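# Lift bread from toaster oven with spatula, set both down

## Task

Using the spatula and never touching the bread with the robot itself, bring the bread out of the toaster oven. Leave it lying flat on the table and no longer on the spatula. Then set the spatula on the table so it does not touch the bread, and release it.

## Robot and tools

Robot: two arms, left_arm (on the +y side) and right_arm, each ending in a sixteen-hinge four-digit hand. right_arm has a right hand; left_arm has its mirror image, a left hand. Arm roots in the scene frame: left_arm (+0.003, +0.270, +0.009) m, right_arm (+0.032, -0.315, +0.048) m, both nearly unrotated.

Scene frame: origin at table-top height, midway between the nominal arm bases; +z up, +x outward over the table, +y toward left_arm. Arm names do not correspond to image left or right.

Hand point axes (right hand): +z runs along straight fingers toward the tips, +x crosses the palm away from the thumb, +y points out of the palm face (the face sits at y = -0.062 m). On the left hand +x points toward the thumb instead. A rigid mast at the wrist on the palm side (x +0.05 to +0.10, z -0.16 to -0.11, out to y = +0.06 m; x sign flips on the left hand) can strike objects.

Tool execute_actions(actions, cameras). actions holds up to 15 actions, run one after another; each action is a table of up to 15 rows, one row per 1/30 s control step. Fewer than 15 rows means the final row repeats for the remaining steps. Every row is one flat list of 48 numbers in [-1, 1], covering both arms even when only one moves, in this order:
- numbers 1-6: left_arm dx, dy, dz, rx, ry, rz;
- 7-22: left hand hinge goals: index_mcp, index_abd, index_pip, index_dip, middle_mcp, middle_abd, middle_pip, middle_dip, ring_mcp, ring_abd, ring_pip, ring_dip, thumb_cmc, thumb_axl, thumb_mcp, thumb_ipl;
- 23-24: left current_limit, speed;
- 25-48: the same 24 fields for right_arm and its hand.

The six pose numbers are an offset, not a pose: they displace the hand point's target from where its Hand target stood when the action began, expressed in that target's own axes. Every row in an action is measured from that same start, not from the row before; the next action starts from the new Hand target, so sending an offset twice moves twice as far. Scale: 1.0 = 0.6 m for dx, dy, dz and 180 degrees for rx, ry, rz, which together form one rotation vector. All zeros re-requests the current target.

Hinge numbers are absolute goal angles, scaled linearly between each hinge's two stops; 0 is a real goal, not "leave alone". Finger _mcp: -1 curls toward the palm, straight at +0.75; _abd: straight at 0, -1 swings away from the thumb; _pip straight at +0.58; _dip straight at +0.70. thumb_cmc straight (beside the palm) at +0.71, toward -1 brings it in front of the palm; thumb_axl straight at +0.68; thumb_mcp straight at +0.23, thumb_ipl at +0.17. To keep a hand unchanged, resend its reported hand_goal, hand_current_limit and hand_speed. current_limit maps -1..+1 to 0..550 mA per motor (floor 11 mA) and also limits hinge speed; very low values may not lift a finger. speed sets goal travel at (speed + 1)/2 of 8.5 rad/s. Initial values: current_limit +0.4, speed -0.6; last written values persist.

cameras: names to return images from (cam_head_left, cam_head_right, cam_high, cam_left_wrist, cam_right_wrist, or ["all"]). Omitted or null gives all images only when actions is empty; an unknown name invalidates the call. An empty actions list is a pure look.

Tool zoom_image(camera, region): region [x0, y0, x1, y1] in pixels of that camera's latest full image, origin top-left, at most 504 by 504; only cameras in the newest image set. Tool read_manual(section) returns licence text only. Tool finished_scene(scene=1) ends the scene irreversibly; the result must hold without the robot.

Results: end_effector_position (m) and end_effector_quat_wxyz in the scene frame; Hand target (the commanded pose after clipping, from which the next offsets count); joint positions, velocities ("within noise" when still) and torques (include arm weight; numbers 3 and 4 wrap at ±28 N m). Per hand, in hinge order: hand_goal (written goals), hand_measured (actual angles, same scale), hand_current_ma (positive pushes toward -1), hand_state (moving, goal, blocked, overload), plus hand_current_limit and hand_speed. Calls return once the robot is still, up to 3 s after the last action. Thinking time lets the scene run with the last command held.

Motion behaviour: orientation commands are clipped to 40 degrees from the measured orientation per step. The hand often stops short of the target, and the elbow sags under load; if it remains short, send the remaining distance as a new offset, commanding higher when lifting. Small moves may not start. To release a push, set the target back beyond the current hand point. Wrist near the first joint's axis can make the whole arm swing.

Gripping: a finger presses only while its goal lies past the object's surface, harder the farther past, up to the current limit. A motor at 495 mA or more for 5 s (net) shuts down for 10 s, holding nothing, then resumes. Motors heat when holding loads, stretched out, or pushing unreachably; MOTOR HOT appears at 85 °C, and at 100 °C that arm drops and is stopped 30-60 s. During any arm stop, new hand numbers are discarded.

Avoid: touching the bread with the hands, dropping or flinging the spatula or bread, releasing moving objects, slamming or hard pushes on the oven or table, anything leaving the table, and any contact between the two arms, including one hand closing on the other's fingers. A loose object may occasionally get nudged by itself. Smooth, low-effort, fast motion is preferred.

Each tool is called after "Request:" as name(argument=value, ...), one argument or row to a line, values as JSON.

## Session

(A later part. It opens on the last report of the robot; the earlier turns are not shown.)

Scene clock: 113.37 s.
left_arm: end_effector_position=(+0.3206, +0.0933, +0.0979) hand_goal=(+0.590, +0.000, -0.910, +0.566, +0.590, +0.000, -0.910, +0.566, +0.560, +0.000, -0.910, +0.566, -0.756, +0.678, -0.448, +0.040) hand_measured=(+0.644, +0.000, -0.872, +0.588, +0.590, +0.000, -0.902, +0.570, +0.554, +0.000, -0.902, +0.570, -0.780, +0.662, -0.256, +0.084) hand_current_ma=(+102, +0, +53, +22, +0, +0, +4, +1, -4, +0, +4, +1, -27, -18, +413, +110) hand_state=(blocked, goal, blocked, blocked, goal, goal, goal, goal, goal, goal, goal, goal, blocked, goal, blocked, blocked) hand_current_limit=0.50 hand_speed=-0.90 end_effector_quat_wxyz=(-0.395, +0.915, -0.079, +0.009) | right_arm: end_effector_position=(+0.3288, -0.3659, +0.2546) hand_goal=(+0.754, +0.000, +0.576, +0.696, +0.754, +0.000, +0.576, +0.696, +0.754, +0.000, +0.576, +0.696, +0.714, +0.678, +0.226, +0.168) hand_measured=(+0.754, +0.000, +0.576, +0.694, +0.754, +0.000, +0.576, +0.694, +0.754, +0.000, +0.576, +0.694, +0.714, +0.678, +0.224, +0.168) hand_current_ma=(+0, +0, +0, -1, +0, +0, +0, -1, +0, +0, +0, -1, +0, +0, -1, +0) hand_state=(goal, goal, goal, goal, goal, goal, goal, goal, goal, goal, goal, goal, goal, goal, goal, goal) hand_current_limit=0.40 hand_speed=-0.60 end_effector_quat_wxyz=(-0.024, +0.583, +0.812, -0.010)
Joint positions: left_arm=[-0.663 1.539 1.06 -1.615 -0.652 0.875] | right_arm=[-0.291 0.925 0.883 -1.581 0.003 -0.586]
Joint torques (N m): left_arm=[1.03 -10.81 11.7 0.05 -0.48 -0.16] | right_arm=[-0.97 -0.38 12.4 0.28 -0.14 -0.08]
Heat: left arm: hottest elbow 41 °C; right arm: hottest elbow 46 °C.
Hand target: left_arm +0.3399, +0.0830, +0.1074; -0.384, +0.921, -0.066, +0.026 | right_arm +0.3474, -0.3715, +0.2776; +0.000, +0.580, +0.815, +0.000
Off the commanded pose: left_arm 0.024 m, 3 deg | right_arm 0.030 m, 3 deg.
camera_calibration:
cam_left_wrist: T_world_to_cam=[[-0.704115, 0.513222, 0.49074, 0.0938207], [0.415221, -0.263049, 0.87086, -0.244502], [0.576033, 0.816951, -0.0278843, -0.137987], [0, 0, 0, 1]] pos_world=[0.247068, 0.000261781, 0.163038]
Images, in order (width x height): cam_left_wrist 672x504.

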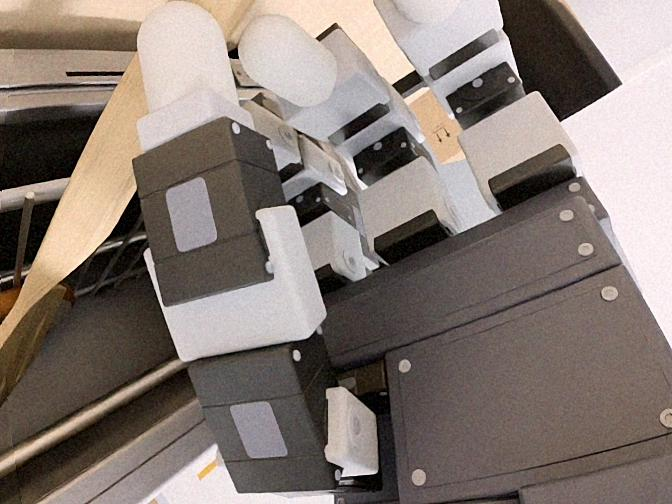

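Request:
execute_actions(
  actions=[
    [[-0.03,-0.008,-0.008,0,0,0,0.589,0,-0.91,0.565,0.56,0,-0.91,0.565,0.56,0,-0.91,0.565,-0.757,0.678,-0.449,0.04,0.5,-0.9,0,0,0,0,0,0,0.754,0,0.576,0.696,0.754,0,0.576,0.696,0.754,0,0.576,0.696,0.714,0.678,0.226,0.168,0.4,-0.6]],
    [[-0.04,0,0,0,0,0,0.589,0,-0.91,0.565,0.56,0,-0.91,0.565,0.56,0,-0.91,0.565,-0.757,0.678,-0.449,0.04,0.5,-0.9,0,0,0,0,0,0,0.754,0,0.576,0.696,0.754,0,0.576,0.696,0.754,0,0.576,0.696,0.714,0.678,0.226,0.168,0.4,-0.6]],
  ],
  cameras=["cam_left_wrist","cam_head_left","cam_head_right"],
)

Request:
zoom_image(
  camera="cam_left_wrist",
  region=[0, 0, 350, 350],
)

Scene clock: 115.87 s.
left_arm: end_effector_position=(+0.3005, +0.0939, +0.1047) hand_goal=(+0.590, +0.000, -0.910, +0.566, +0.560, +0.000, -0.910, +0.566, +0.560, +0.000, -0.910, +0.566, -0.756, +0.678, -0.448, +0.040) hand_measured=(+0.646, +0.000, -0.870, +0.588, +0.560, +0.000, -0.902, +0.570, +0.554, +0.000, -0.902, +0.570, -0.780, +0.662, -0.258, +0.084) hand_current_ma=(+110, +0, +57, +24, +0, +0, +4, +1, -4, +0, +4, +1, -28, -19, +412, +110) hand_state=(blocked, goal, blocked, blocked, goal, goal, goal, goal, goal, goal, goal, goal, blocked, goal, blocked, blocked) hand_current_limit=0.50 hand_speed=-0.90 end_effector_quat_wxyz=(-0.389, +0.919, -0.066, +0.014) | right_arm: end_effector_position=(+0.3288, -0.3659, +0.2546) hand_goal=(+0.754, +0.000, +0.576, +0.696, +0.754, +0.000, +0.576, +0.696, +0.754, +0.000, +0.576, +0.696, +0.714, +0.678, +0.226, +0.168) hand_measured=(+0.754, +0.000, +0.576, +0.694, +0.754, +0.000, +0.576, +0.694, +0.754, +0.000, +0.576, +0.694, +0.714, +0.678, +0.224, +0.168) hand_current_ma=(+0, +0, +0, -1, +0, +0, +0, -1, +0, +0, +0, -1, +0, +0, -1, +0) hand_state=(goal, goal, goal, goal, goal, goal, goal, goal, goal, goal, goal, goal, goal, goal, goal, goal) hand_current_limit=0.40 hand_speed=-0.60 end_effector_quat_wxyz=(-0.024, +0.583, +0.812, -0.010)
Joint positions: left_arm=[-0.696 1.486 1.019 -1.638 -0.627 0.818] | right_arm=[-0.291 0.925 0.883 -1.581 0.003 -0.586]
Joint torques (N m): left_arm=[-1.03 -12.51 7.88 -0.79 -0.34 -0.24] | right_arm=[-0.91 -0.09 12.48 0.34 -0.17 -0.07]
Heat: left arm: hottest elbow 40 °C; right arm: hottest elbow 47 °C.
Hand target: left_arm +0.2983, +0.0888, +0.1144; -0.384, +0.921, -0.066, +0.026 | right_arm +0.3474, -0.3715, +0.2776; +0.000, +0.580, +0.815, +0.000
Off the commanded pose: left_arm 0.011 m, 2 deg | right_arm 0.030 m, 3 deg.
camera_calibration:
cam_left_wrist: T_world_to_cam=[[-0.722718, 0.506637, 0.470105, 0.0843316], [0.403758, -0.242558, 0.882126, -0.241568], [0.560945, 0.827336, -0.0292577, -0.123017], [0, 0, 0, 1]] pos_world=[0.227489, 0.000457099, 0.169849]
Images, in order (width x height): cam_head_left 896x504, cam_head_right 896x504, cam_left_wrist 672x504.

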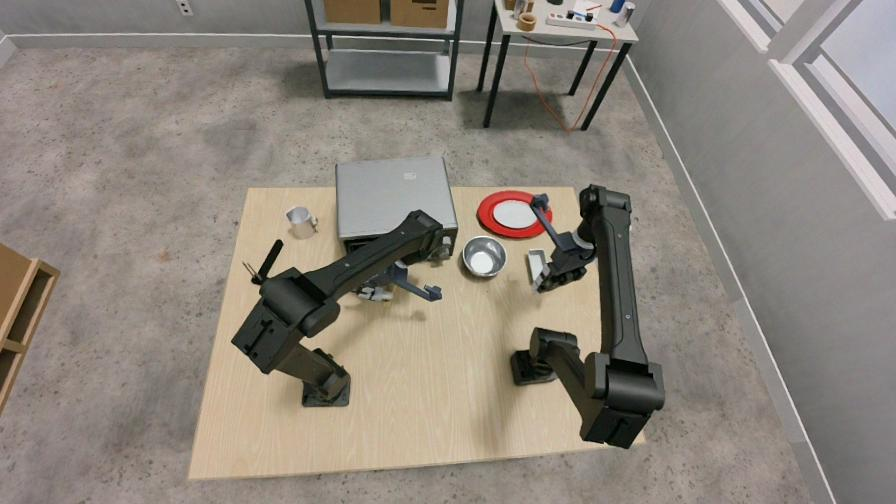

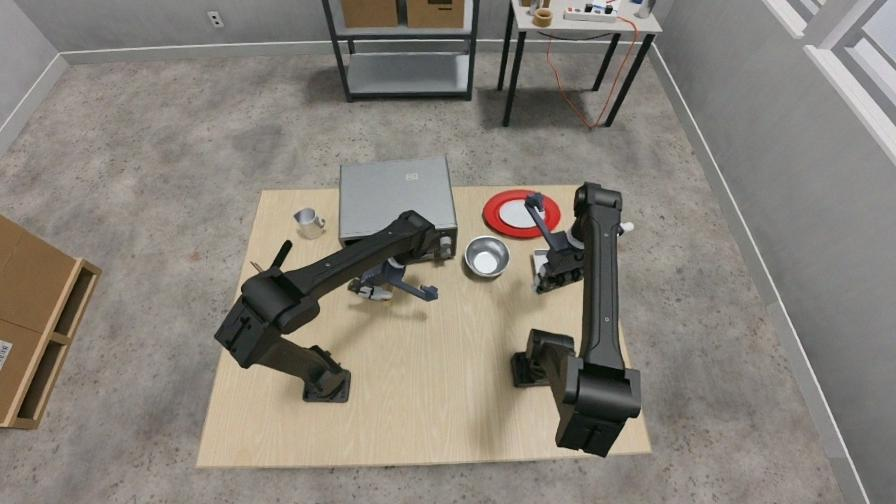

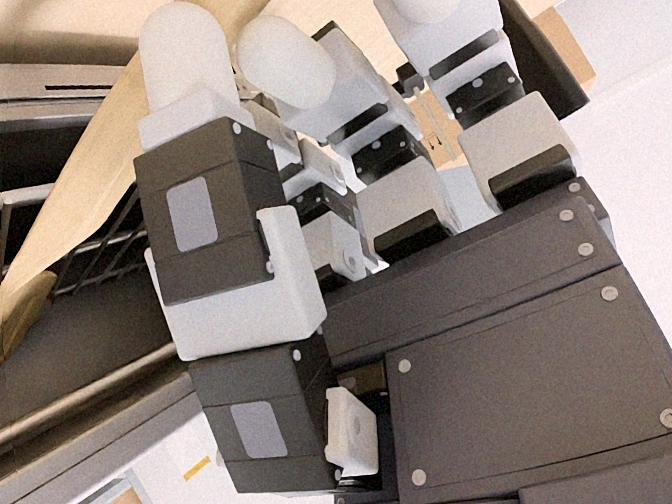

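Scaled by 1.440 from the camera's 672x504 image, which has a finer 960x720 frame.

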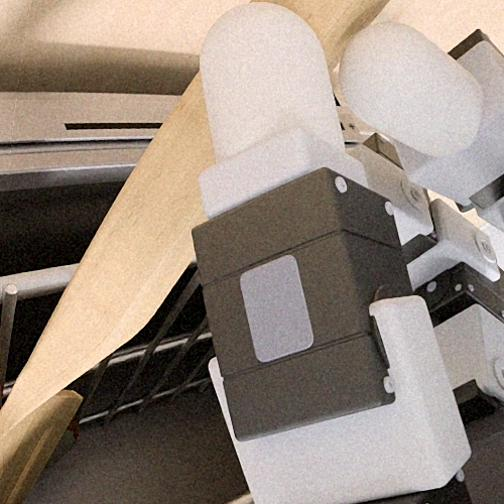

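Request:
execute_actions(
  actions=[
    [[-0.04,0,0,0,0,0,0.589,0,-0.91,0.565,0.56,0,-0.91,0.565,0.56,0,-0.91,0.565,-0.757,0.678,-0.449,0.04,0.5,-0.9,0,0,0,0,0,0,0.754,0,0.576,0.696,0.754,0,0.576,0.696,0.754,0,0.576,0.696,0.714,0.678,0.226,0.168,0.4,-0.6]],
    [[-0.05,0,0,0,0,0,0.589,0,-0.91,0.565,0.56,0,-0.91,0.565,0.56,0,-0.91,0.565,-0.757,0.678,-0.449,0.04,0.5,-0.9,0,0,0,0,0,0,0.754,0,0.576,0.696,0.754,0,0.576,0.696,0.754,0,0.576,0.696,0.714,0.678,0.226,0.168,0.4,-0.6]],
    [[-0.05,0,0,0,0,0,0.589,0,-0.91,0.565,0.56,0,-0.91,0.565,0.56,0,-0.91,0.565,-0.757,0.678,-0.449,0.04,0.5,-0.9,0,0,0,0,0,0,0.754,0,0.576,0.696,0.754,0,0.576,0.696,0.754,0,0.576,0.696,0.714,0.678,0.226,0.168,0.4,-0.6]],
    [[-0.05,0,0,0,0,0,0.589,0,-0.91,0.565,0.56,0,-0.91,0.565,0.56,0,-0.91,0.565,-0.757,0.678,-0.449,0.04,0.5,-0.9,0,0,0,0,0,0,0.754,0,0.576,0.696,0.754,0,0.576,0.696,0.754,0,0.576,0.696,0.714,0.678,0.226,0.168,0.4,-0.6]],
  ],
  cameras=["cam_left_wrist","cam_head_left","cam_head_right","cam_high"],
)

Request:
zoom_image(
  camera="cam_head_right",
  region=[320, 210, 480, 350],
)

Request:
zoom_image(
  camera="cam_left_wrist",
  region=[0, 0, 350, 350],
)

Scene clock: 118.37 s.
left_arm: end_effector_position=(+0.1881, +0.1067, +0.1082) hand_goal=(+0.590, +0.000, -0.910, +0.566, +0.560, +0.000, -0.910, +0.566, +0.560, +0.000, -0.910, +0.566, -0.756, +0.678, -0.448, +0.040) hand_measured=(+0.640, -0.002, -0.870, +0.590, +0.566, +0.000, -0.916, +0.562, +0.554, +0.000, -0.902, +0.570, -0.790, +0.654, -0.278, +0.084) hand_current_ma=(+93, +0, +60, +26, +4, +0, -3, -1, -4, +0, +4, +1, -48, -37, +413, +110) hand_state=(blocked, goal, blocked, blocked, goal, goal, goal, goal, goal, goal, goal, goal, blocked, blocked, blocked, blocked) hand_current_limit=0.50 hand_speed=-0.90 end_effector_quat_wxyz=(-0.351, +0.932, -0.081, +0.033) | right_arm: end_effector_position=(+0.3288, -0.3659, +0.2546) hand_goal=(+0.754, +0.000, +0.576, +0.696, +0.754, +0.000, +0.576, +0.696, +0.754, +0.000, +0.576, +0.696, +0.714, +0.678, +0.226, +0.168) hand_measured=(+0.754, +0.000, +0.576, +0.694, +0.754, +0.000, +0.576, +0.694, +0.754, +0.000, +0.576, +0.694, +0.714, +0.678, +0.224, +0.168) hand_current_ma=(+0, +0, +0, -1, +0, +0, +0, -1, +0, +0, +0, -1, +0, +0, -1, +0) hand_state=(goal, goal, goal, goal, goal, goal, goal, goal, goal, goal, goal, goal, goal, goal, goal, goal) hand_current_limit=0.40 hand_speed=-0.60 end_effector_quat_wxyz=(-0.024, +0.583, +0.812, -0.010)
Joint positions: left_arm=[-0.914 1.208 0.776 -1.683 -0.5 0.664] | right_arm=[-0.291 0.925 0.883 -1.581 0.003 -0.586]
Joint torques (N m): left_arm=[-0.79 -7.77 7.75 -0.76 -0.21 -0.26] | right_arm=[-0.67 -0.38 12.41 0.49 -0.12 -0.11]
Heat: left arm: hottest elbow 40 °C; right arm: hottest elbow 47 °C.
Hand target: left_arm +0.1855, +0.1050, +0.1147; -0.384, +0.921, -0.065, +0.026 | right_arm +0.3474, -0.3715, +0.2776; +0.000, +0.580, +0.815, +0.000
Off the commanded pose: left_arm 0.007 m, 4 deg | right_arm 0.030 m, 3 deg.
joint sent to its limit (left arm) — joint 4 (wrist pitch), lower limit. The joint targets are off in orientation, not in position.
camera_calibration:
cam_left_wrist: T_world_to_cam=[[-0.708575, 0.571752, 0.413547, -0.00847845], [0.379036, -0.185936, 0.90651, -0.200279], [0.595192, 0.799079, -0.084965, -0.0678261], [0, 0, 0, 1]] pos_world=[0.110275, 0.0218069, 0.179298]
Images, in order (width x height): cam_head_left 896x504, cam_head_right 896x504, cam_high 896x504, cam_left_wrist 672x504.

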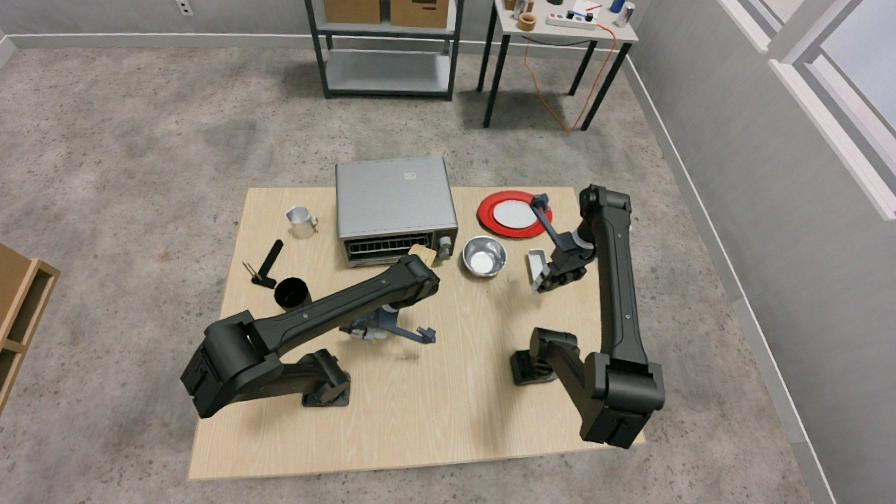

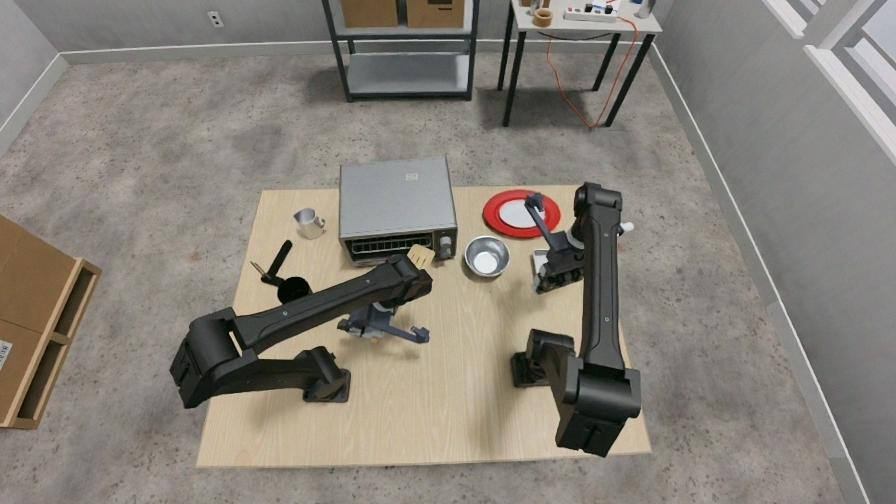

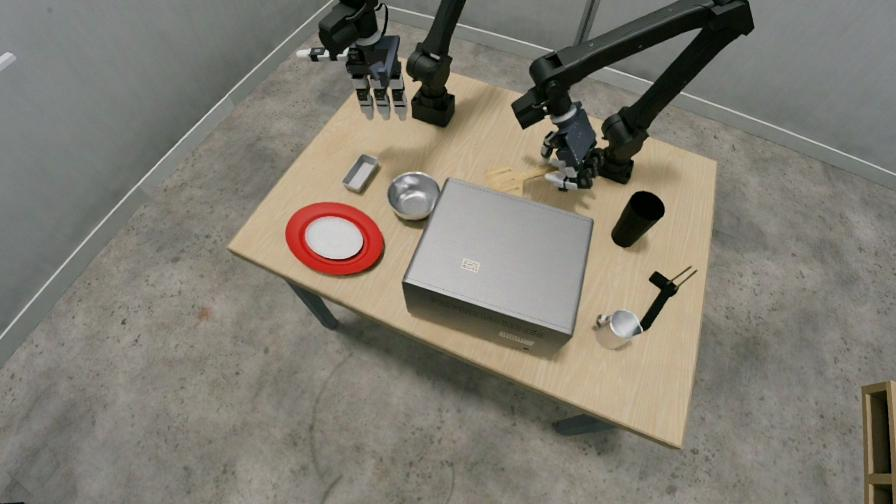

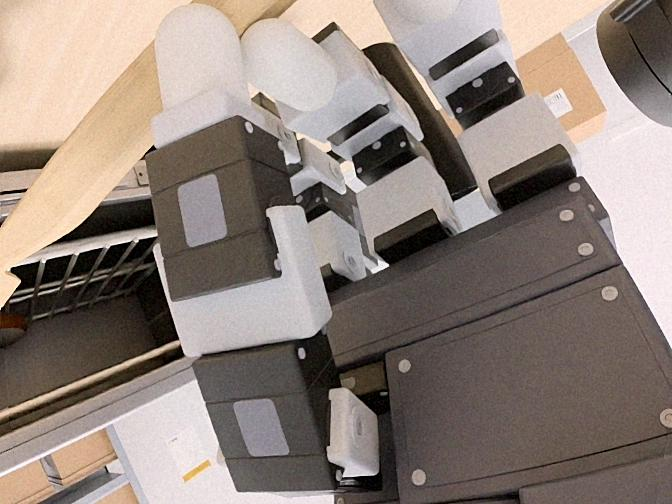

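Scaled by 3.150.

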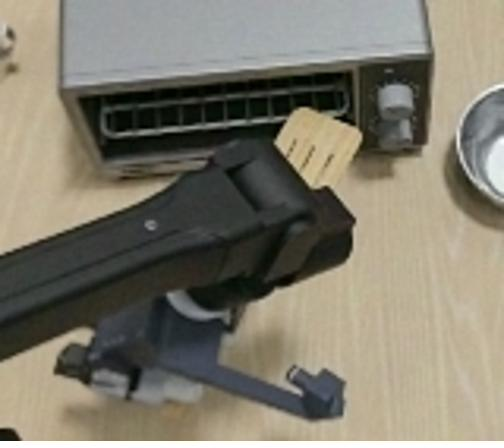

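Scaled by 1.440 from the camera's 672x504 image, which has a finer 960x720 frame.

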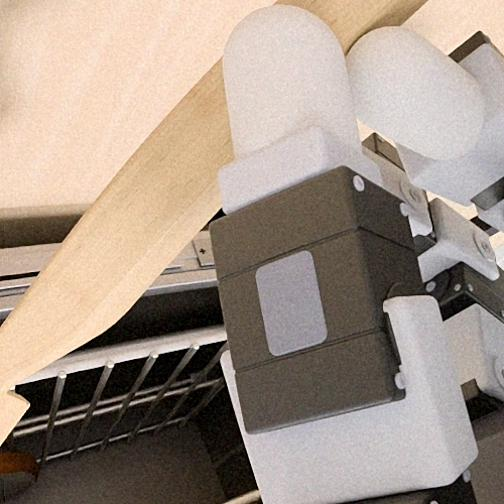

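Request:
execute_actions(
  actions=[],
  cameras=["cam_right_wrist"],
)

Scene clock: 118.73 s.
left_arm: end_effector_position=(+0.1882, +0.1067, +0.1082) hand_goal=(+0.590, +0.000, -0.910, +0.566, +0.560, +0.000, -0.910, +0.566, +0.560, +0.000, -0.910, +0.566, -0.756, +0.678, -0.448, +0.040) hand_measured=(+0.640, -0.002, -0.870, +0.590, +0.566, +0.000, -0.916, +0.562, +0.554, +0.000, -0.902, +0.570, -0.790, +0.654, -0.278, +0.084) hand_current_ma=(+93, +0, +60, +26, +4, +0, -3, -1, -4, +0, +4, +1, -48, -37, +412, +110) hand_state=(blocked, goal, blocked, blocked, goal, goal, goal, goal, goal, goal, goal, goal, blocked, blocked, blocked, blocked) hand_current_limit=0.50 hand_speed=-0.90 end_effector_quat_wxyz=(-0.351, +0.932, -0.081, +0.033) | right_arm: end_effector_position=(+0.3288, -0.3659, +0.2546) hand_goal=(+0.754, +0.000, +0.576, +0.696, +0.754, +0.000, +0.576, +0.696, +0.754, +0.000, +0.576, +0.696, +0.714, +0.678, +0.226, +0.168) hand_measured=(+0.754, +0.000, +0.576, +0.694, +0.754, +0.000, +0.576, +0.694, +0.754, +0.000, +0.576, +0.694, +0.714, +0.678, +0.224, +0.168) hand_current_ma=(+0, +0, +0, -1, +0, +0, +0, -1, +0, +0, +0, -1, +0, +0, -1, +0) hand_state=(goal, goal, goal, goal, goal, goal, goal, goal, goal, goal, goal, goal, goal, goal, goal, goal) hand_current_limit=0.40 hand_speed=-0.60 end_effector_quat_wxyz=(-0.024, +0.583, +0.812, -0.010)
Joint positions: left_arm=[-0.914 1.208 0.776 -1.683 -0.5 0.664] | right_arm=[-0.291 0.925 0.883 -1.581 0.003 -0.586]
Joint velocities: within noise
Joint torques (N m): left_arm=[-0.79 -7.82 7.75 -0.79 -0.23 -0.26] | right_arm=[-0.56 -0.56 12.55 0.28 -0.15 -0.11]
Motor temperatures (°C): left_arm=[33 33 40 30 29 30] | right_arm=[30 32 47 32 30 30]
Heat: left arm: hottest elbow 40 °C; right arm: hottest elbow 47 °C.
Hand target: left_arm +0.1855, +0.1050, +0.1147; -0.384, +0.921, -0.065, +0.026 | right_arm +0.3474, -0.3715, +0.2776; +0.000, +0.580, +0.815, +0.000
Off the commanded pose: left_arm 0.007 m, 4 deg | right_arm 0.030 m, 3 deg.
camera_calibration:
cam_right_wrist: T_world_to_cam=[[0.832325, -0.54327, -0.109966, -0.404971], [-0.309047, -0.619537, 0.72157, -0.353385], [-0.460135, -0.566596, -0.683553, 0.240346], [0, 0, 0, 1]] pos_world=[0.338447, -0.302764, 0.374748]
Images, in order (width x height): cam_right_wrist 672x504.

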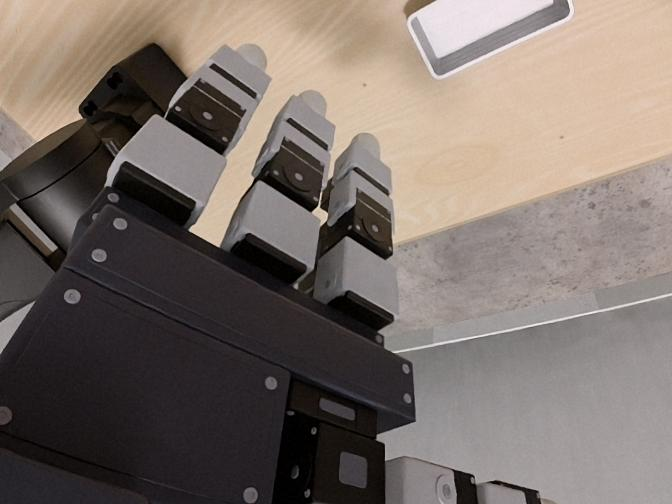

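Request:
execute_actions(
  actions=[
    [[-0.02,0.0264,0.0114,0,0,0,0.589,0,-0.91,0.565,0.589,0,-0.91,0.565,0.56,0,-0.91,0.565,-0.757,0.678,-0.449,0.04,0.5,-0.9,0,0,0,0,0,0,0.754,0,0.576,0.696,0.754,0,0.576,0.696,0.754,0,0.576,0.696,0.714,0.678,0.226,0.168,0.4,-0.6]],
    [[-0.02,0.0264,0.0114,0,0,0,0.589,0,-0.91,0.565,0.589,0,-0.91,0.565,0.56,0,-0.91,0.565,-0.757,0.678,-0.449,0.04,0.5,-0.9,0,0,0,0,0,0,0.754,0,0.576,0.696,0.754,0,0.576,0.696,0.754,0,0.576,0.696,0.714,0.678,0.226,0.168,0.4,-0.6]],
    [[-0.02,0.0264,0.0114,0,0,0,0.589,0,-0.91,0.565,0.589,0,-0.91,0.565,0.56,0,-0.91,0.565,-0.757,0.678,-0.449,0.04,0.5,-0.9,0,0,0,0,0,0,0.754,0,0.576,0.696,0.754,0,0.576,0.696,0.754,0,0.576,0.696,0.714,0.678,0.226,0.168,0.4,-0.6]],
    [[-0.01,0.02,0.0114,0,0,0,0.589,0,-0.91,0.565,0.589,0,-0.91,0.565,0.56,0,-0.91,0.565,-0.757,0.678,-0.449,0.04,0.5,-0.9,0,0,0,0,0,0,0.754,0,0.576,0.696,0.754,0,0.576,0.696,0.754,0,0.576,0.696,0.714,0.678,0.226,0.168,0.4,-0.6]],
  ],
  cameras=["cam_left_wrist","cam_head_right","cam_high"],
)

Request:
zoom_image(
  camera="cam_head_right",
  region=[320, 210, 480, 370],
)

Request:
zoom_image(
  camera="cam_high",
  region=[460, 90, 640, 210],
)

Scene clock: 121.97 s.
left_arm: end_effector_position=(+0.1414, +0.0922, +0.0546) hand_goal=(+0.590, +0.000, -0.910, +0.566, +0.590, +0.000, -0.910, +0.566, +0.560, +0.000, -0.910, +0.566, -0.756, +0.678, -0.448, +0.040) hand_measured=(+0.640, -0.002, -0.870, +0.590, +0.584, +0.000, -0.920, +0.560, +0.554, +0.000, -0.902, +0.570, -0.792, +0.652, -0.284, +0.084) hand_current_ma=(+91, -1, +59, +26, -3, +0, -7, -2, -3, +0, +4, +1, -51, -41, +413, +110) hand_state=(blocked, goal, blocked, blocked, goal, goal, goal, goal, goal, goal, goal, goal, blocked, blocked, blocked, blocked) hand_current_limit=0.50 hand_speed=-0.90 end_effector_quat_wxyz=(-0.384, +0.921, -0.066, +0.021) | right_arm: end_effector_position=(+0.3288, -0.3659, +0.2546) hand_goal=(+0.754, +0.000, +0.576, +0.696, +0.754, +0.000, +0.576, +0.696, +0.754, +0.000, +0.576, +0.696, +0.714, +0.678, +0.226, +0.168) hand_measured=(+0.754, +0.000, +0.576, +0.694, +0.754, +0.000, +0.576, +0.694, +0.754, +0.000, +0.576, +0.694, +0.714, +0.678, +0.224, +0.168) hand_current_ma=(+0, +0, +0, -1, +0, +0, +0, -1, +0, +0, +0, -1, +0, +0, -1, +0) hand_state=(goal, goal, goal, goal, goal, goal, goal, goal, goal, goal, goal, goal, goal, goal, goal, goal) hand_current_limit=0.40 hand_speed=-0.60 end_effector_quat_wxyz=(-0.024, +0.583, +0.812, -0.010)
Joint positions: left_arm=[-1.114 1.35 0.703 -1.631 -0.386 0.433] | right_arm=[-0.291 0.925 0.883 -1.581 0.003 -0.586]
Joint torques (N m): left_arm=[-0.85 -6.53 6.46 -0.42 -0.13 -0.22] | right_arm=[-0.73 -0.5 12.42 0.25 -0.17 -0.1]
Heat: left arm: hottest elbow 40 °C; right arm: hottest elbow 48 °C.
Hand target: left_arm +0.1406, +0.0886, +0.0532; -0.384, +0.921, -0.065, +0.026 | right_arm +0.3474, -0.3715, +0.2776; +0.000, +0.580, +0.815, +0.000
Off the commanded pose: left_arm 0.004 m, 1 deg | right_arm 0.030 m, 3 deg.
camera_calibration:
cam_left_wrist: T_world_to_cam=[[-0.725657, 0.515227, 0.45603, -0.00575012], [0.391991, -0.235135, 0.889412, -0.133016], [0.565477, 0.824168, -0.0313371, -0.034173], [0, 0, 0, 1]] pos_world=[0.0672925, -0.000149688, 0.119857]
Images, in order (width x height): cam_head_right 896x504, cam_high 896x504, cam_left_wrist 672x504.

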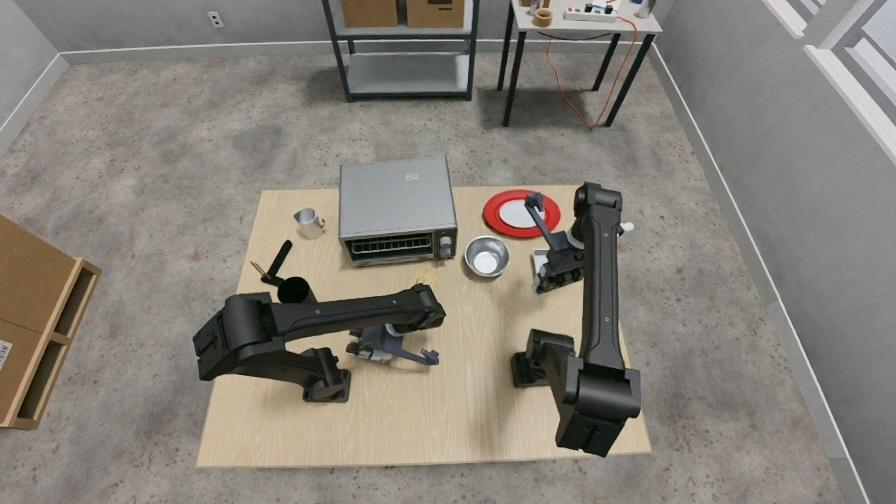

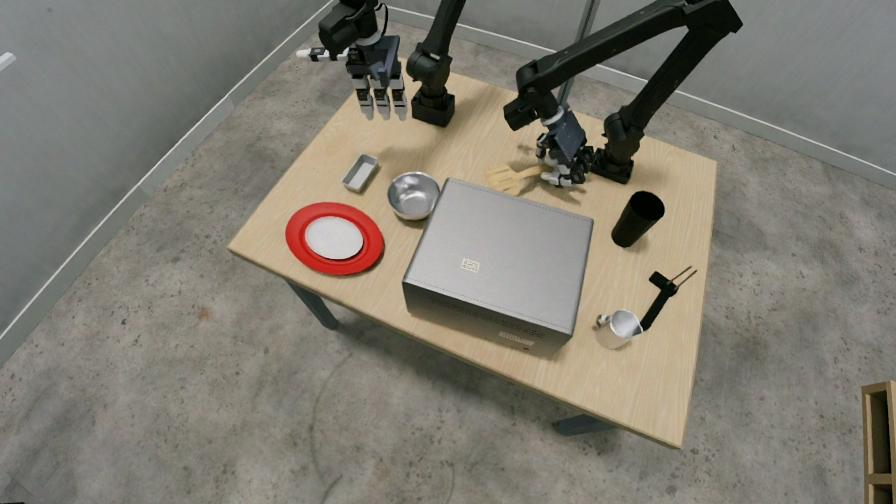

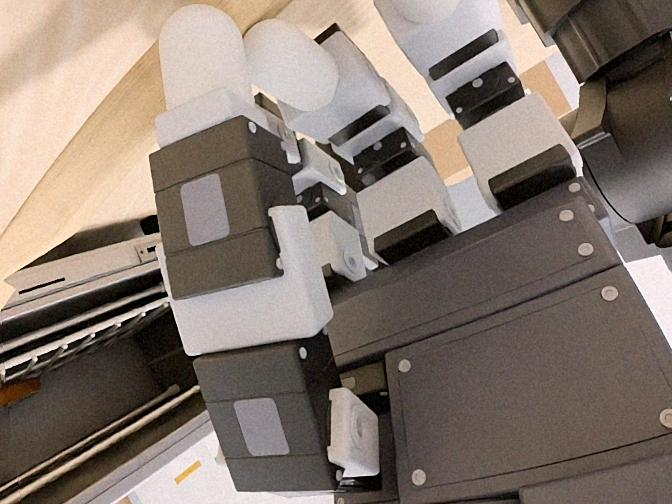

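Scaled by 3.150.

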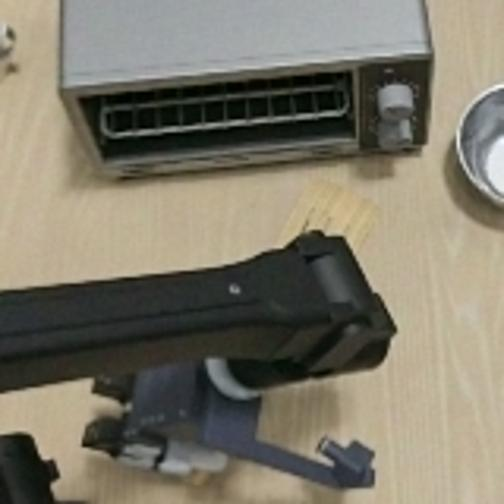

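Scaled by 2.800.

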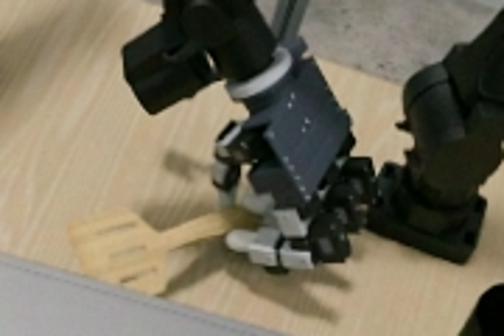

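Request:
execute_actions(
  actions=[
    [[0,0.02,0.02,0,0,0,0.589,0,-0.91,0.565,0.589,0,-0.91,0.565,0.56,0,-0.91,0.565,-0.757,0.678,-0.449,0.04,0.5,-0.9,0,0,0,0,0,0,0.754,0,0.576,0.696,0.754,0,0.576,0.696,0.754,0,0.576,0.696,0.714,0.678,0.226,0.168,0.4,-0.6]],
    [[0,0.018,0.018,0,0,0,0.589,0,-0.91,0.565,0.589,0,-0.91,0.565,0.56,0,-0.91,0.565,-0.757,0.678,-0.449,0.04,0.5,-0.9,0,0,0,0,0,0,0.754,0,0.576,0.696,0.754,0,0.576,0.696,0.754,0,0.576,0.696,0.714,0.678,0.226,0.168,0.4,-0.6]],
  ],
  cameras=["cam_left_wrist","cam_high"],
)

Request:
zoom_image(
  camera="cam_high",
  region=[460, 90, 640, 210],
)

Scene clock: 123.30 s.
left_arm: end_effector_position=(+0.1427, +0.0900, +0.0315) hand_goal=(+0.590, +0.000, -0.910, +0.566, +0.590, +0.000, -0.910, +0.566, +0.560, +0.000, -0.910, +0.566, -0.756, +0.678, -0.448, +0.040) hand_measured=(+0.640, -0.002, -0.870, +0.590, +0.584, +0.000, -0.946, +0.550, +0.566, -0.008, -0.944, +0.570, -0.788, +0.654, -0.284, +0.084) hand_current_ma=(+90, -1, +57, +26, -3, +0, -47, -15, +3, -3, -47, +1, -44, -34, +413, +111) hand_state=(blocked, goal, blocked, blocked, goal, goal, blocked, goal, goal, goal, blocked, goal, blocked, blocked, blocked, blocked) hand_current_limit=0.50 hand_speed=-0.90 end_effector_quat_wxyz=(-0.381, +0.922, -0.065, +0.023) | right_arm: end_effector_position=(+0.3288, -0.3659, +0.2546) hand_goal=(+0.754, +0.000, +0.576, +0.696, +0.754, +0.000, +0.576, +0.696, +0.754, +0.000, +0.576, +0.696, +0.714, +0.678, +0.226, +0.168) hand_measured=(+0.754, +0.000, +0.576, +0.694, +0.754, +0.000, +0.576, +0.694, +0.754, +0.000, +0.576, +0.694, +0.714, +0.678, +0.224, +0.168) hand_current_ma=(+0, +0, +0, -1, +0, +0, +0, -1, +0, +0, +0, -1, +0, +0, -1, +0) hand_state=(goal, goal, goal, goal, goal, goal, goal, goal, goal, goal, goal, goal, goal, goal, goal, goal) hand_current_limit=0.40 hand_speed=-0.60 end_effector_quat_wxyz=(-0.024, +0.583, +0.812, -0.010)
Joint positions: left_arm=[-1.114 1.401 0.676 -1.547 -0.387 0.431] | right_arm=[-0.291 0.925 0.883 -1.581 0.003 -0.586]
Joint torques (N m): left_arm=[-0.79 -5.36 4.82 0.61 -0.11 -0.26] | right_arm=[-0.5 0.03 12.29 0.31 -0.15 -0.1]
Heat: left arm: hottest elbow 40 °C; right arm: hottest elbow 48 °C.
Hand target: left_arm +0.1405, +0.0887, +0.0211; -0.384, +0.921, -0.065, +0.026 | right_arm +0.3474, -0.3715, +0.2776; +0.000, +0.580, +0.815, +0.000
Off the commanded pose: left_arm 0.011 m, 0 deg | right_arm 0.030 m, 3 deg.
camera_calibration:
cam_left_wrist: T_world_to_cam=[[-0.72782, 0.517843, 0.449575, 0.0071332], [0.388199, -0.229312, 0.89259, -0.113619], [0.565314, 0.824169, -0.0341285, -0.0336035], [0, 0, 0, 1]] pos_world=[0.068295, -0.00205306, 0.0970615]
Images, in order (width x height): cam_high 896x504, cam_left_wrist 672x504.

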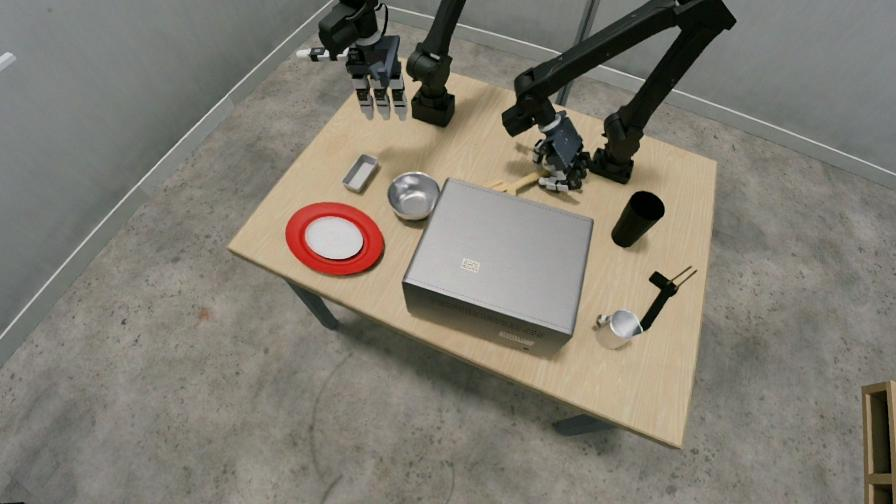

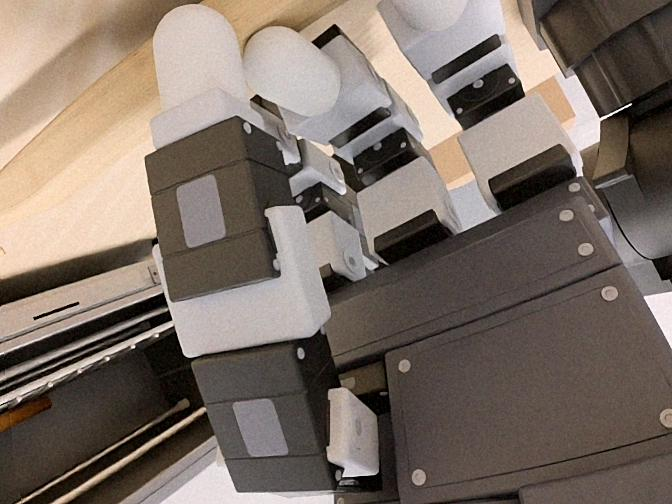

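Scaled by 2.800.

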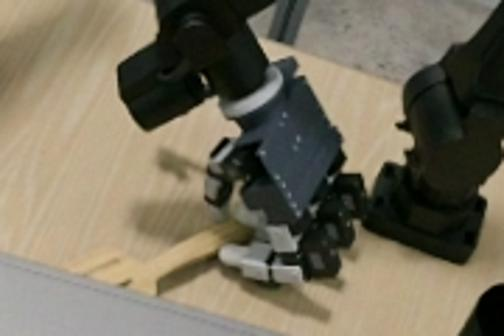

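Request:
execute_actions(
  actions=[
    [[0,0,0,0,0,0,0.589,0,-0.91,0.565,0.9,0,-0.75,0.25,0.9,0,-0.75,0.25,-0.757,0.678,-0.449,0.04,0.5,-0.8,0,0,0,0,0,0,0.754,0,0.576,0.696,0.754,0,0.576,0.696,0.754,0,0.576,0.696,0.714,0.678,0.226,0.168,0.4,-0.6]],
    [[0,0.005,0.005,0,0,0,0.589,0,-0.91,0.565,0.9,0,-0.75,0.25,0.9,0,-0.75,0.25,-0.757,0.678,-0.449,0.04,0.5,-0.8,0,0,0,0,0,0,0.754,0,0.576,0.696,0.754,0,0.576,0.696,0.754,0,0.576,0.696,0.714,0.678,0.226,0.168,0.4,-0.6]],
    [[0,0.003,0.003,0,0,0,0.589,0,-0.91,0.565,0.9,0,-0.75,0.25,0.9,0,-0.75,0.25,-0.757,0.678,-0.3,0.1,0.2,-0.9,0,0,0,0,0,0,0.754,0,0.576,0.696,0.754,0,0.576,0.696,0.754,0,0.576,0.696,0.714,0.678,0.226,0.168,0.4,-0.6]],
  ],
  cameras=["cam_left_wrist","cam_high"],
)

Request:
zoom_image(
  camera="cam_high",
  region=[460, 90, 640, 210],
)

Scene clock: 125.37 s.
left_arm: end_effector_position=(+0.1430, +0.0865, +0.0260) hand_goal=(+0.590, +0.000, -0.910, +0.566, +0.900, +0.000, -0.750, +0.250, +0.900, +0.000, -0.750, +0.250, -0.756, +0.678, -0.300, +0.100) hand_measured=(+0.590, -0.002, -0.904, +0.570, +0.818, +0.000, -0.816, +0.222, +0.840, -0.002, -0.806, +0.226, -0.758, +0.676, -0.302, +0.098) hand_current_ma=(+0, -1, +4, +2, -200, +0, -130, -34, -120, +0, -98, -27, -1, -1, -1, -1) hand_state=(goal, goal, goal, goal, blocked, goal, blocked, blocked, blocked, goal, blocked, blocked, goal, goal, goal, goal) hand_current_limit=0.20 hand_speed=-0.90 end_effector_quat_wxyz=(-0.376, +0.924, -0.064, +0.025) | right_arm: end_effector_position=(+0.3288, -0.3659, +0.2546) hand_goal=(+0.754, +0.000, +0.576, +0.696, +0.754, +0.000, +0.576, +0.696, +0.754, +0.000, +0.576, +0.696, +0.714, +0.678, +0.226, +0.168) hand_measured=(+0.754, +0.000, +0.576, +0.694, +0.754, +0.000, +0.576, +0.694, +0.754, +0.000, +0.576, +0.694, +0.714, +0.678, +0.224, +0.168) hand_current_ma=(+0, +0, +0, -1, +0, +0, +0, -1, +0, +0, +0, -1, +0, +0, -1, +0) hand_state=(goal, goal, goal, goal, goal, goal, goal, goal, goal, goal, goal, goal, goal, goal, goal, goal) hand_current_limit=0.40 hand_speed=-0.60 end_effector_quat_wxyz=(-0.024, +0.583, +0.812, -0.010)
Joint positions: left_arm=[-1.117 1.411 0.672 -1.519 -0.383 0.43] | right_arm=[-0.291 0.925 0.883 -1.581 0.003 -0.586]
Joint torques (N m): left_arm=[-0.5 -4.95 4.48 0.44 -0.26 -0.25] | right_arm=[-0.79 -0.73 12.33 0.4 -0.16 -0.08]
Heat: left arm: hottest elbow 40 °C; right arm: hottest elbow 49 °C.
Hand target: left_arm +0.1406, +0.0888, +0.0142; -0.384, +0.921, -0.065, +0.026 | right_arm +0.3474, -0.3715, +0.2776; +0.000, +0.580, +0.815, +0.000
Off the commanded pose: left_arm 0.012 m, 1 deg | right_arm 0.030 m, 3 deg.
camera_calibration:
cam_left_wrist: T_world_to_cam=[[-0.729429, 0.523393, 0.440447, 0.0115288], [0.385186, -0.21783, 0.896762, -0.110245], [0.565302, 0.823778, -0.0427122, -0.0308201], [0, 0, 0, 1]] pos_world=[0.0682969, -0.00465985, 0.0924693]
Images, in order (width x height): cam_high 896x504, cam_left_wrist 672x504.

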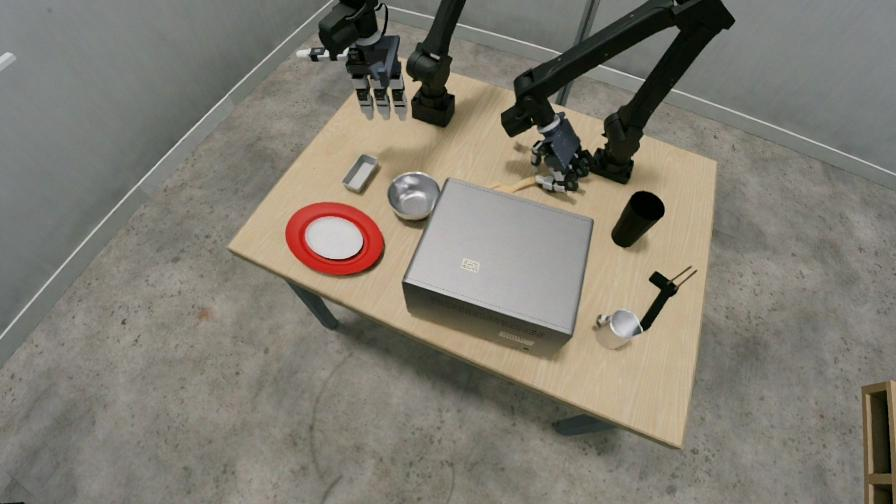

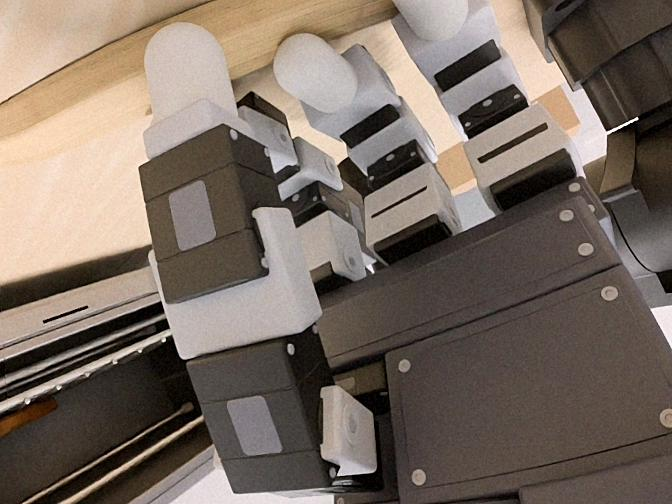

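Scaled by 2.800.

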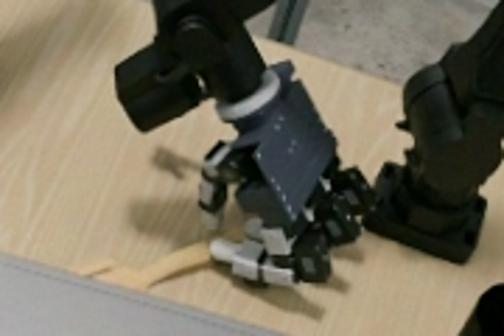

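Request:
execute_actions(
  actions=[
    [[0,-0.012,-0.012,0,0,0,0.75,0,-0.85,0.4,0.9,0,-0.75,0.25,0.9,0,-0.75,0.25,-0.757,0.678,-0.2,0.168,0.2,-0.8,0,0,0,0,0,0,0.754,0,0.576,0.696,0.754,0,0.576,0.696,0.754,0,0.576,0.696,0.714,0.678,0.226,0.168,0.4,-0.6]],
    [[0,-0.03,-0.03,0,0,0,0.85,0,-0.8,0.3,0.9,0,-0.75,0.25,0.9,0,-0.75,0.25,-0.757,0.678,-0.112,0.168,0.2,-0.8,0,0,0,0,0,0,0.754,0,0.576,0.696,0.754,0,0.576,0.696,0.754,0,0.576,0.696,0.714,0.678,0.226,0.168,0.4,-0.6]],
    [[0,-0.03,-0.03,0,0,0,1.0,0,-0.708,0.116,1.0,0,-0.708,0.116,1.0,0,-0.708,0.116,-0.757,0.678,-0.112,0.168,0.2,-0.8,0,0,0,0,0,0,0.754,0,0.576,0.696,0.754,0,0.576,0.696,0.754,0,0.576,0.696,0.714,0.678,0.226,0.168,0.4,-0.6]],
  ],
  cameras=["cam_left_wrist","cam_high","cam_head_left","cam_head_right"],
)

Request:
zoom_image(
  camera="cam_high",
  region=[460, 90, 640, 210],
)

Request:
zoom_image(
  camera="cam_left_wrist",
  region=[0, 0, 400, 250],
)

Scene clock: 127.30 s.
left_arm: end_effector_position=(+0.1357, +0.1027, +0.0622) hand_goal=(+1.000, +0.000, -0.708, +0.116, +1.000, +0.000, -0.708, +0.116, +1.000, +0.000, -0.708, +0.116, -0.756, +0.678, -0.112, +0.168) hand_measured=(+0.986, -0.002, -0.710, +0.120, +0.984, +0.000, -0.710, +0.120, +0.984, -0.002, -0.710, +0.120, -0.758, +0.676, -0.116, +0.166) hand_current_ma=(-13, -1, +0, +2, -14, +0, +0, +1, -14, +0, +0, +1, +0, -1, -2, -1) hand_state=(goal, goal, goal, goal, goal, goal, goal, goal, goal, goal, goal, goal, goal, goal, goal, goal) hand_current_limit=0.20 hand_speed=-0.80 end_effector_quat_wxyz=(-0.395, +0.916, -0.068, +0.015) | right_arm: end_effector_position=(+0.3288, -0.3659, +0.2546) hand_goal=(+0.754, +0.000, +0.576, +0.696, +0.754, +0.000, +0.576, +0.696, +0.754, +0.000, +0.576, +0.696, +0.714, +0.678, +0.226, +0.168) hand_measured=(+0.754, +0.000, +0.576, +0.694, +0.754, +0.000, +0.576, +0.694, +0.754, +0.000, +0.576, +0.694, +0.714, +0.678, +0.224, +0.168) hand_current_ma=(+0, +0, +0, -1, +0, +0, +0, -1, +0, +0, +0, -1, +0, +0, -1, +0) hand_state=(goal, goal, goal, goal, goal, goal, goal, goal, goal, goal, goal, goal, goal, goal, goal, goal) hand_current_limit=0.40 hand_speed=-0.60 end_effector_quat_wxyz=(-0.024, +0.583, +0.812, -0.010)
Joint positions: left_arm=[-1.118 1.326 0.696 -1.678 -0.384 0.428] | right_arm=[-0.291 0.925 0.883 -1.581 0.003 -0.586]
Joint torques (N m): left_arm=[-0.38 -7.94 9.59 -1.4 -0.24 -0.19] | right_arm=[-0.79 -0.26 12.34 0.36 -0.15 -0.1]
Heat: left arm: hottest elbow 40 °C; right arm: hottest elbow 49 °C.
Hand target: left_arm +0.1406, +0.0884, +0.0754; -0.384, +0.921, -0.065, +0.026 | right_arm +0.3474, -0.3715, +0.2776; +0.000, +0.580, +0.815, +0.000
Off the commanded pose: left_arm 0.020 m, 2 deg | right_arm 0.030 m, 3 deg.
joint sent to its limit (left arm) — joint 4 (wrist pitch), lower limit. The joint targets still meet the commanded pose.
camera_calibration:
cam_left_wrist: T_world_to_cam=[[-0.721071, 0.50317, 0.476316, -0.0194587], [0.401392, -0.256981, 0.879116, -0.133364], [0.564749, 0.825094, -0.016667, -0.0401714], [0, 0, 0, 1]] pos_world=[0.062187, 0.00866417, 0.125842]
Images, in order (width x height): cam_head_left 896x504, cam_head_right 896x504, cam_high 896x504, cam_left_wrist 672x504.

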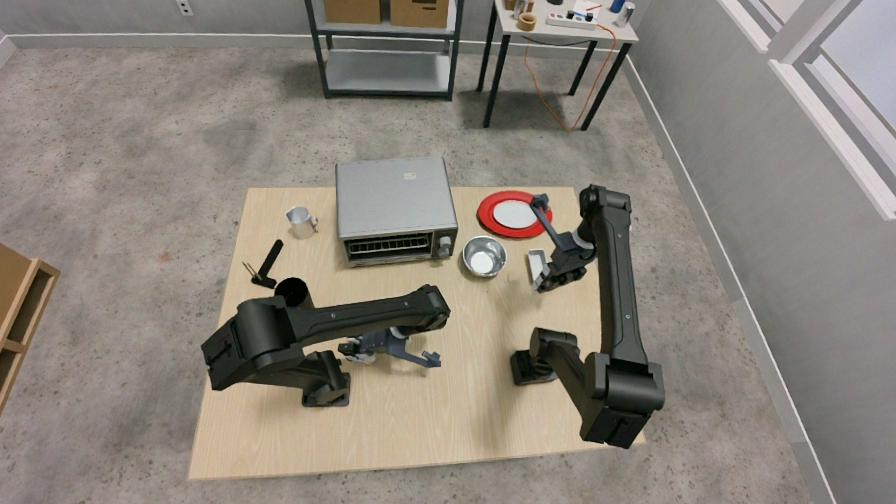

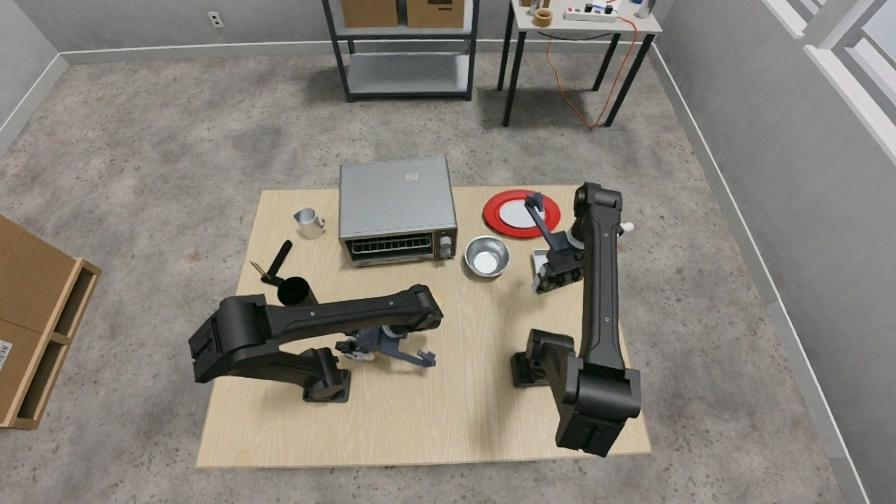

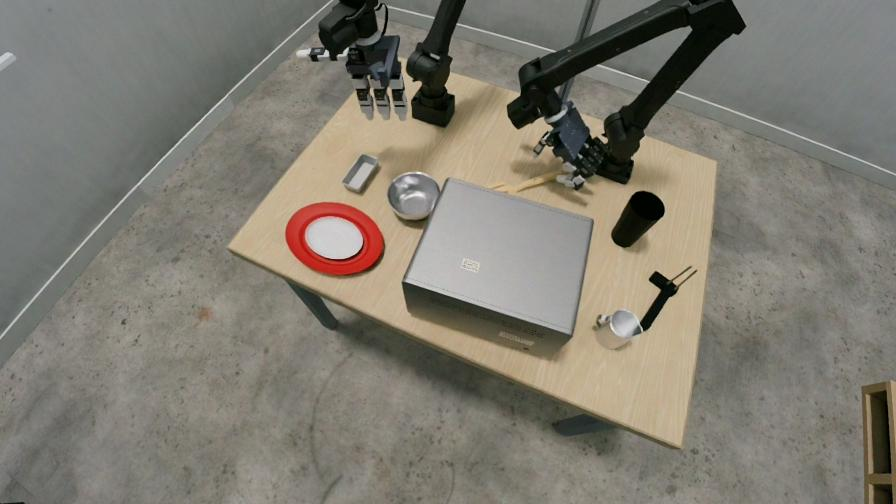

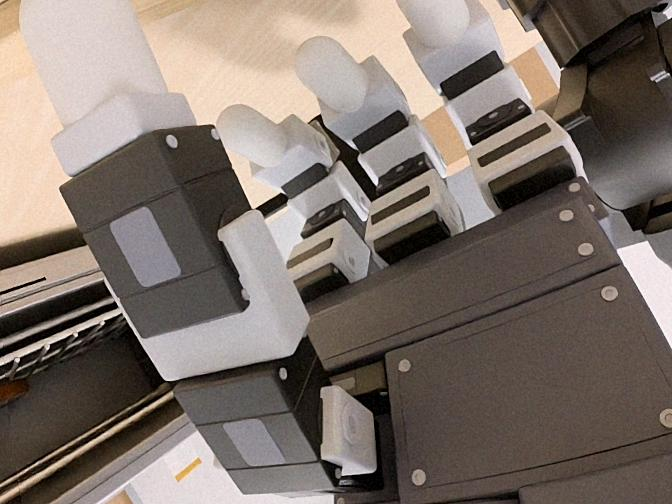

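Scaled by 2.800.

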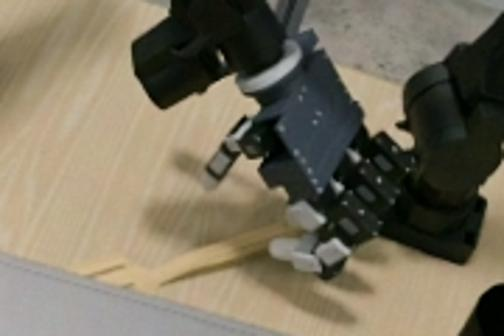

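Scaled by 1.260 from the camera's 672x504 image, which has a finer 960x720 frame.

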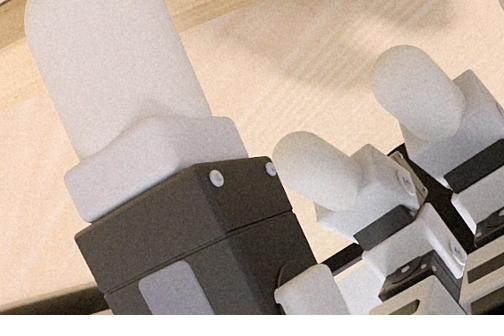

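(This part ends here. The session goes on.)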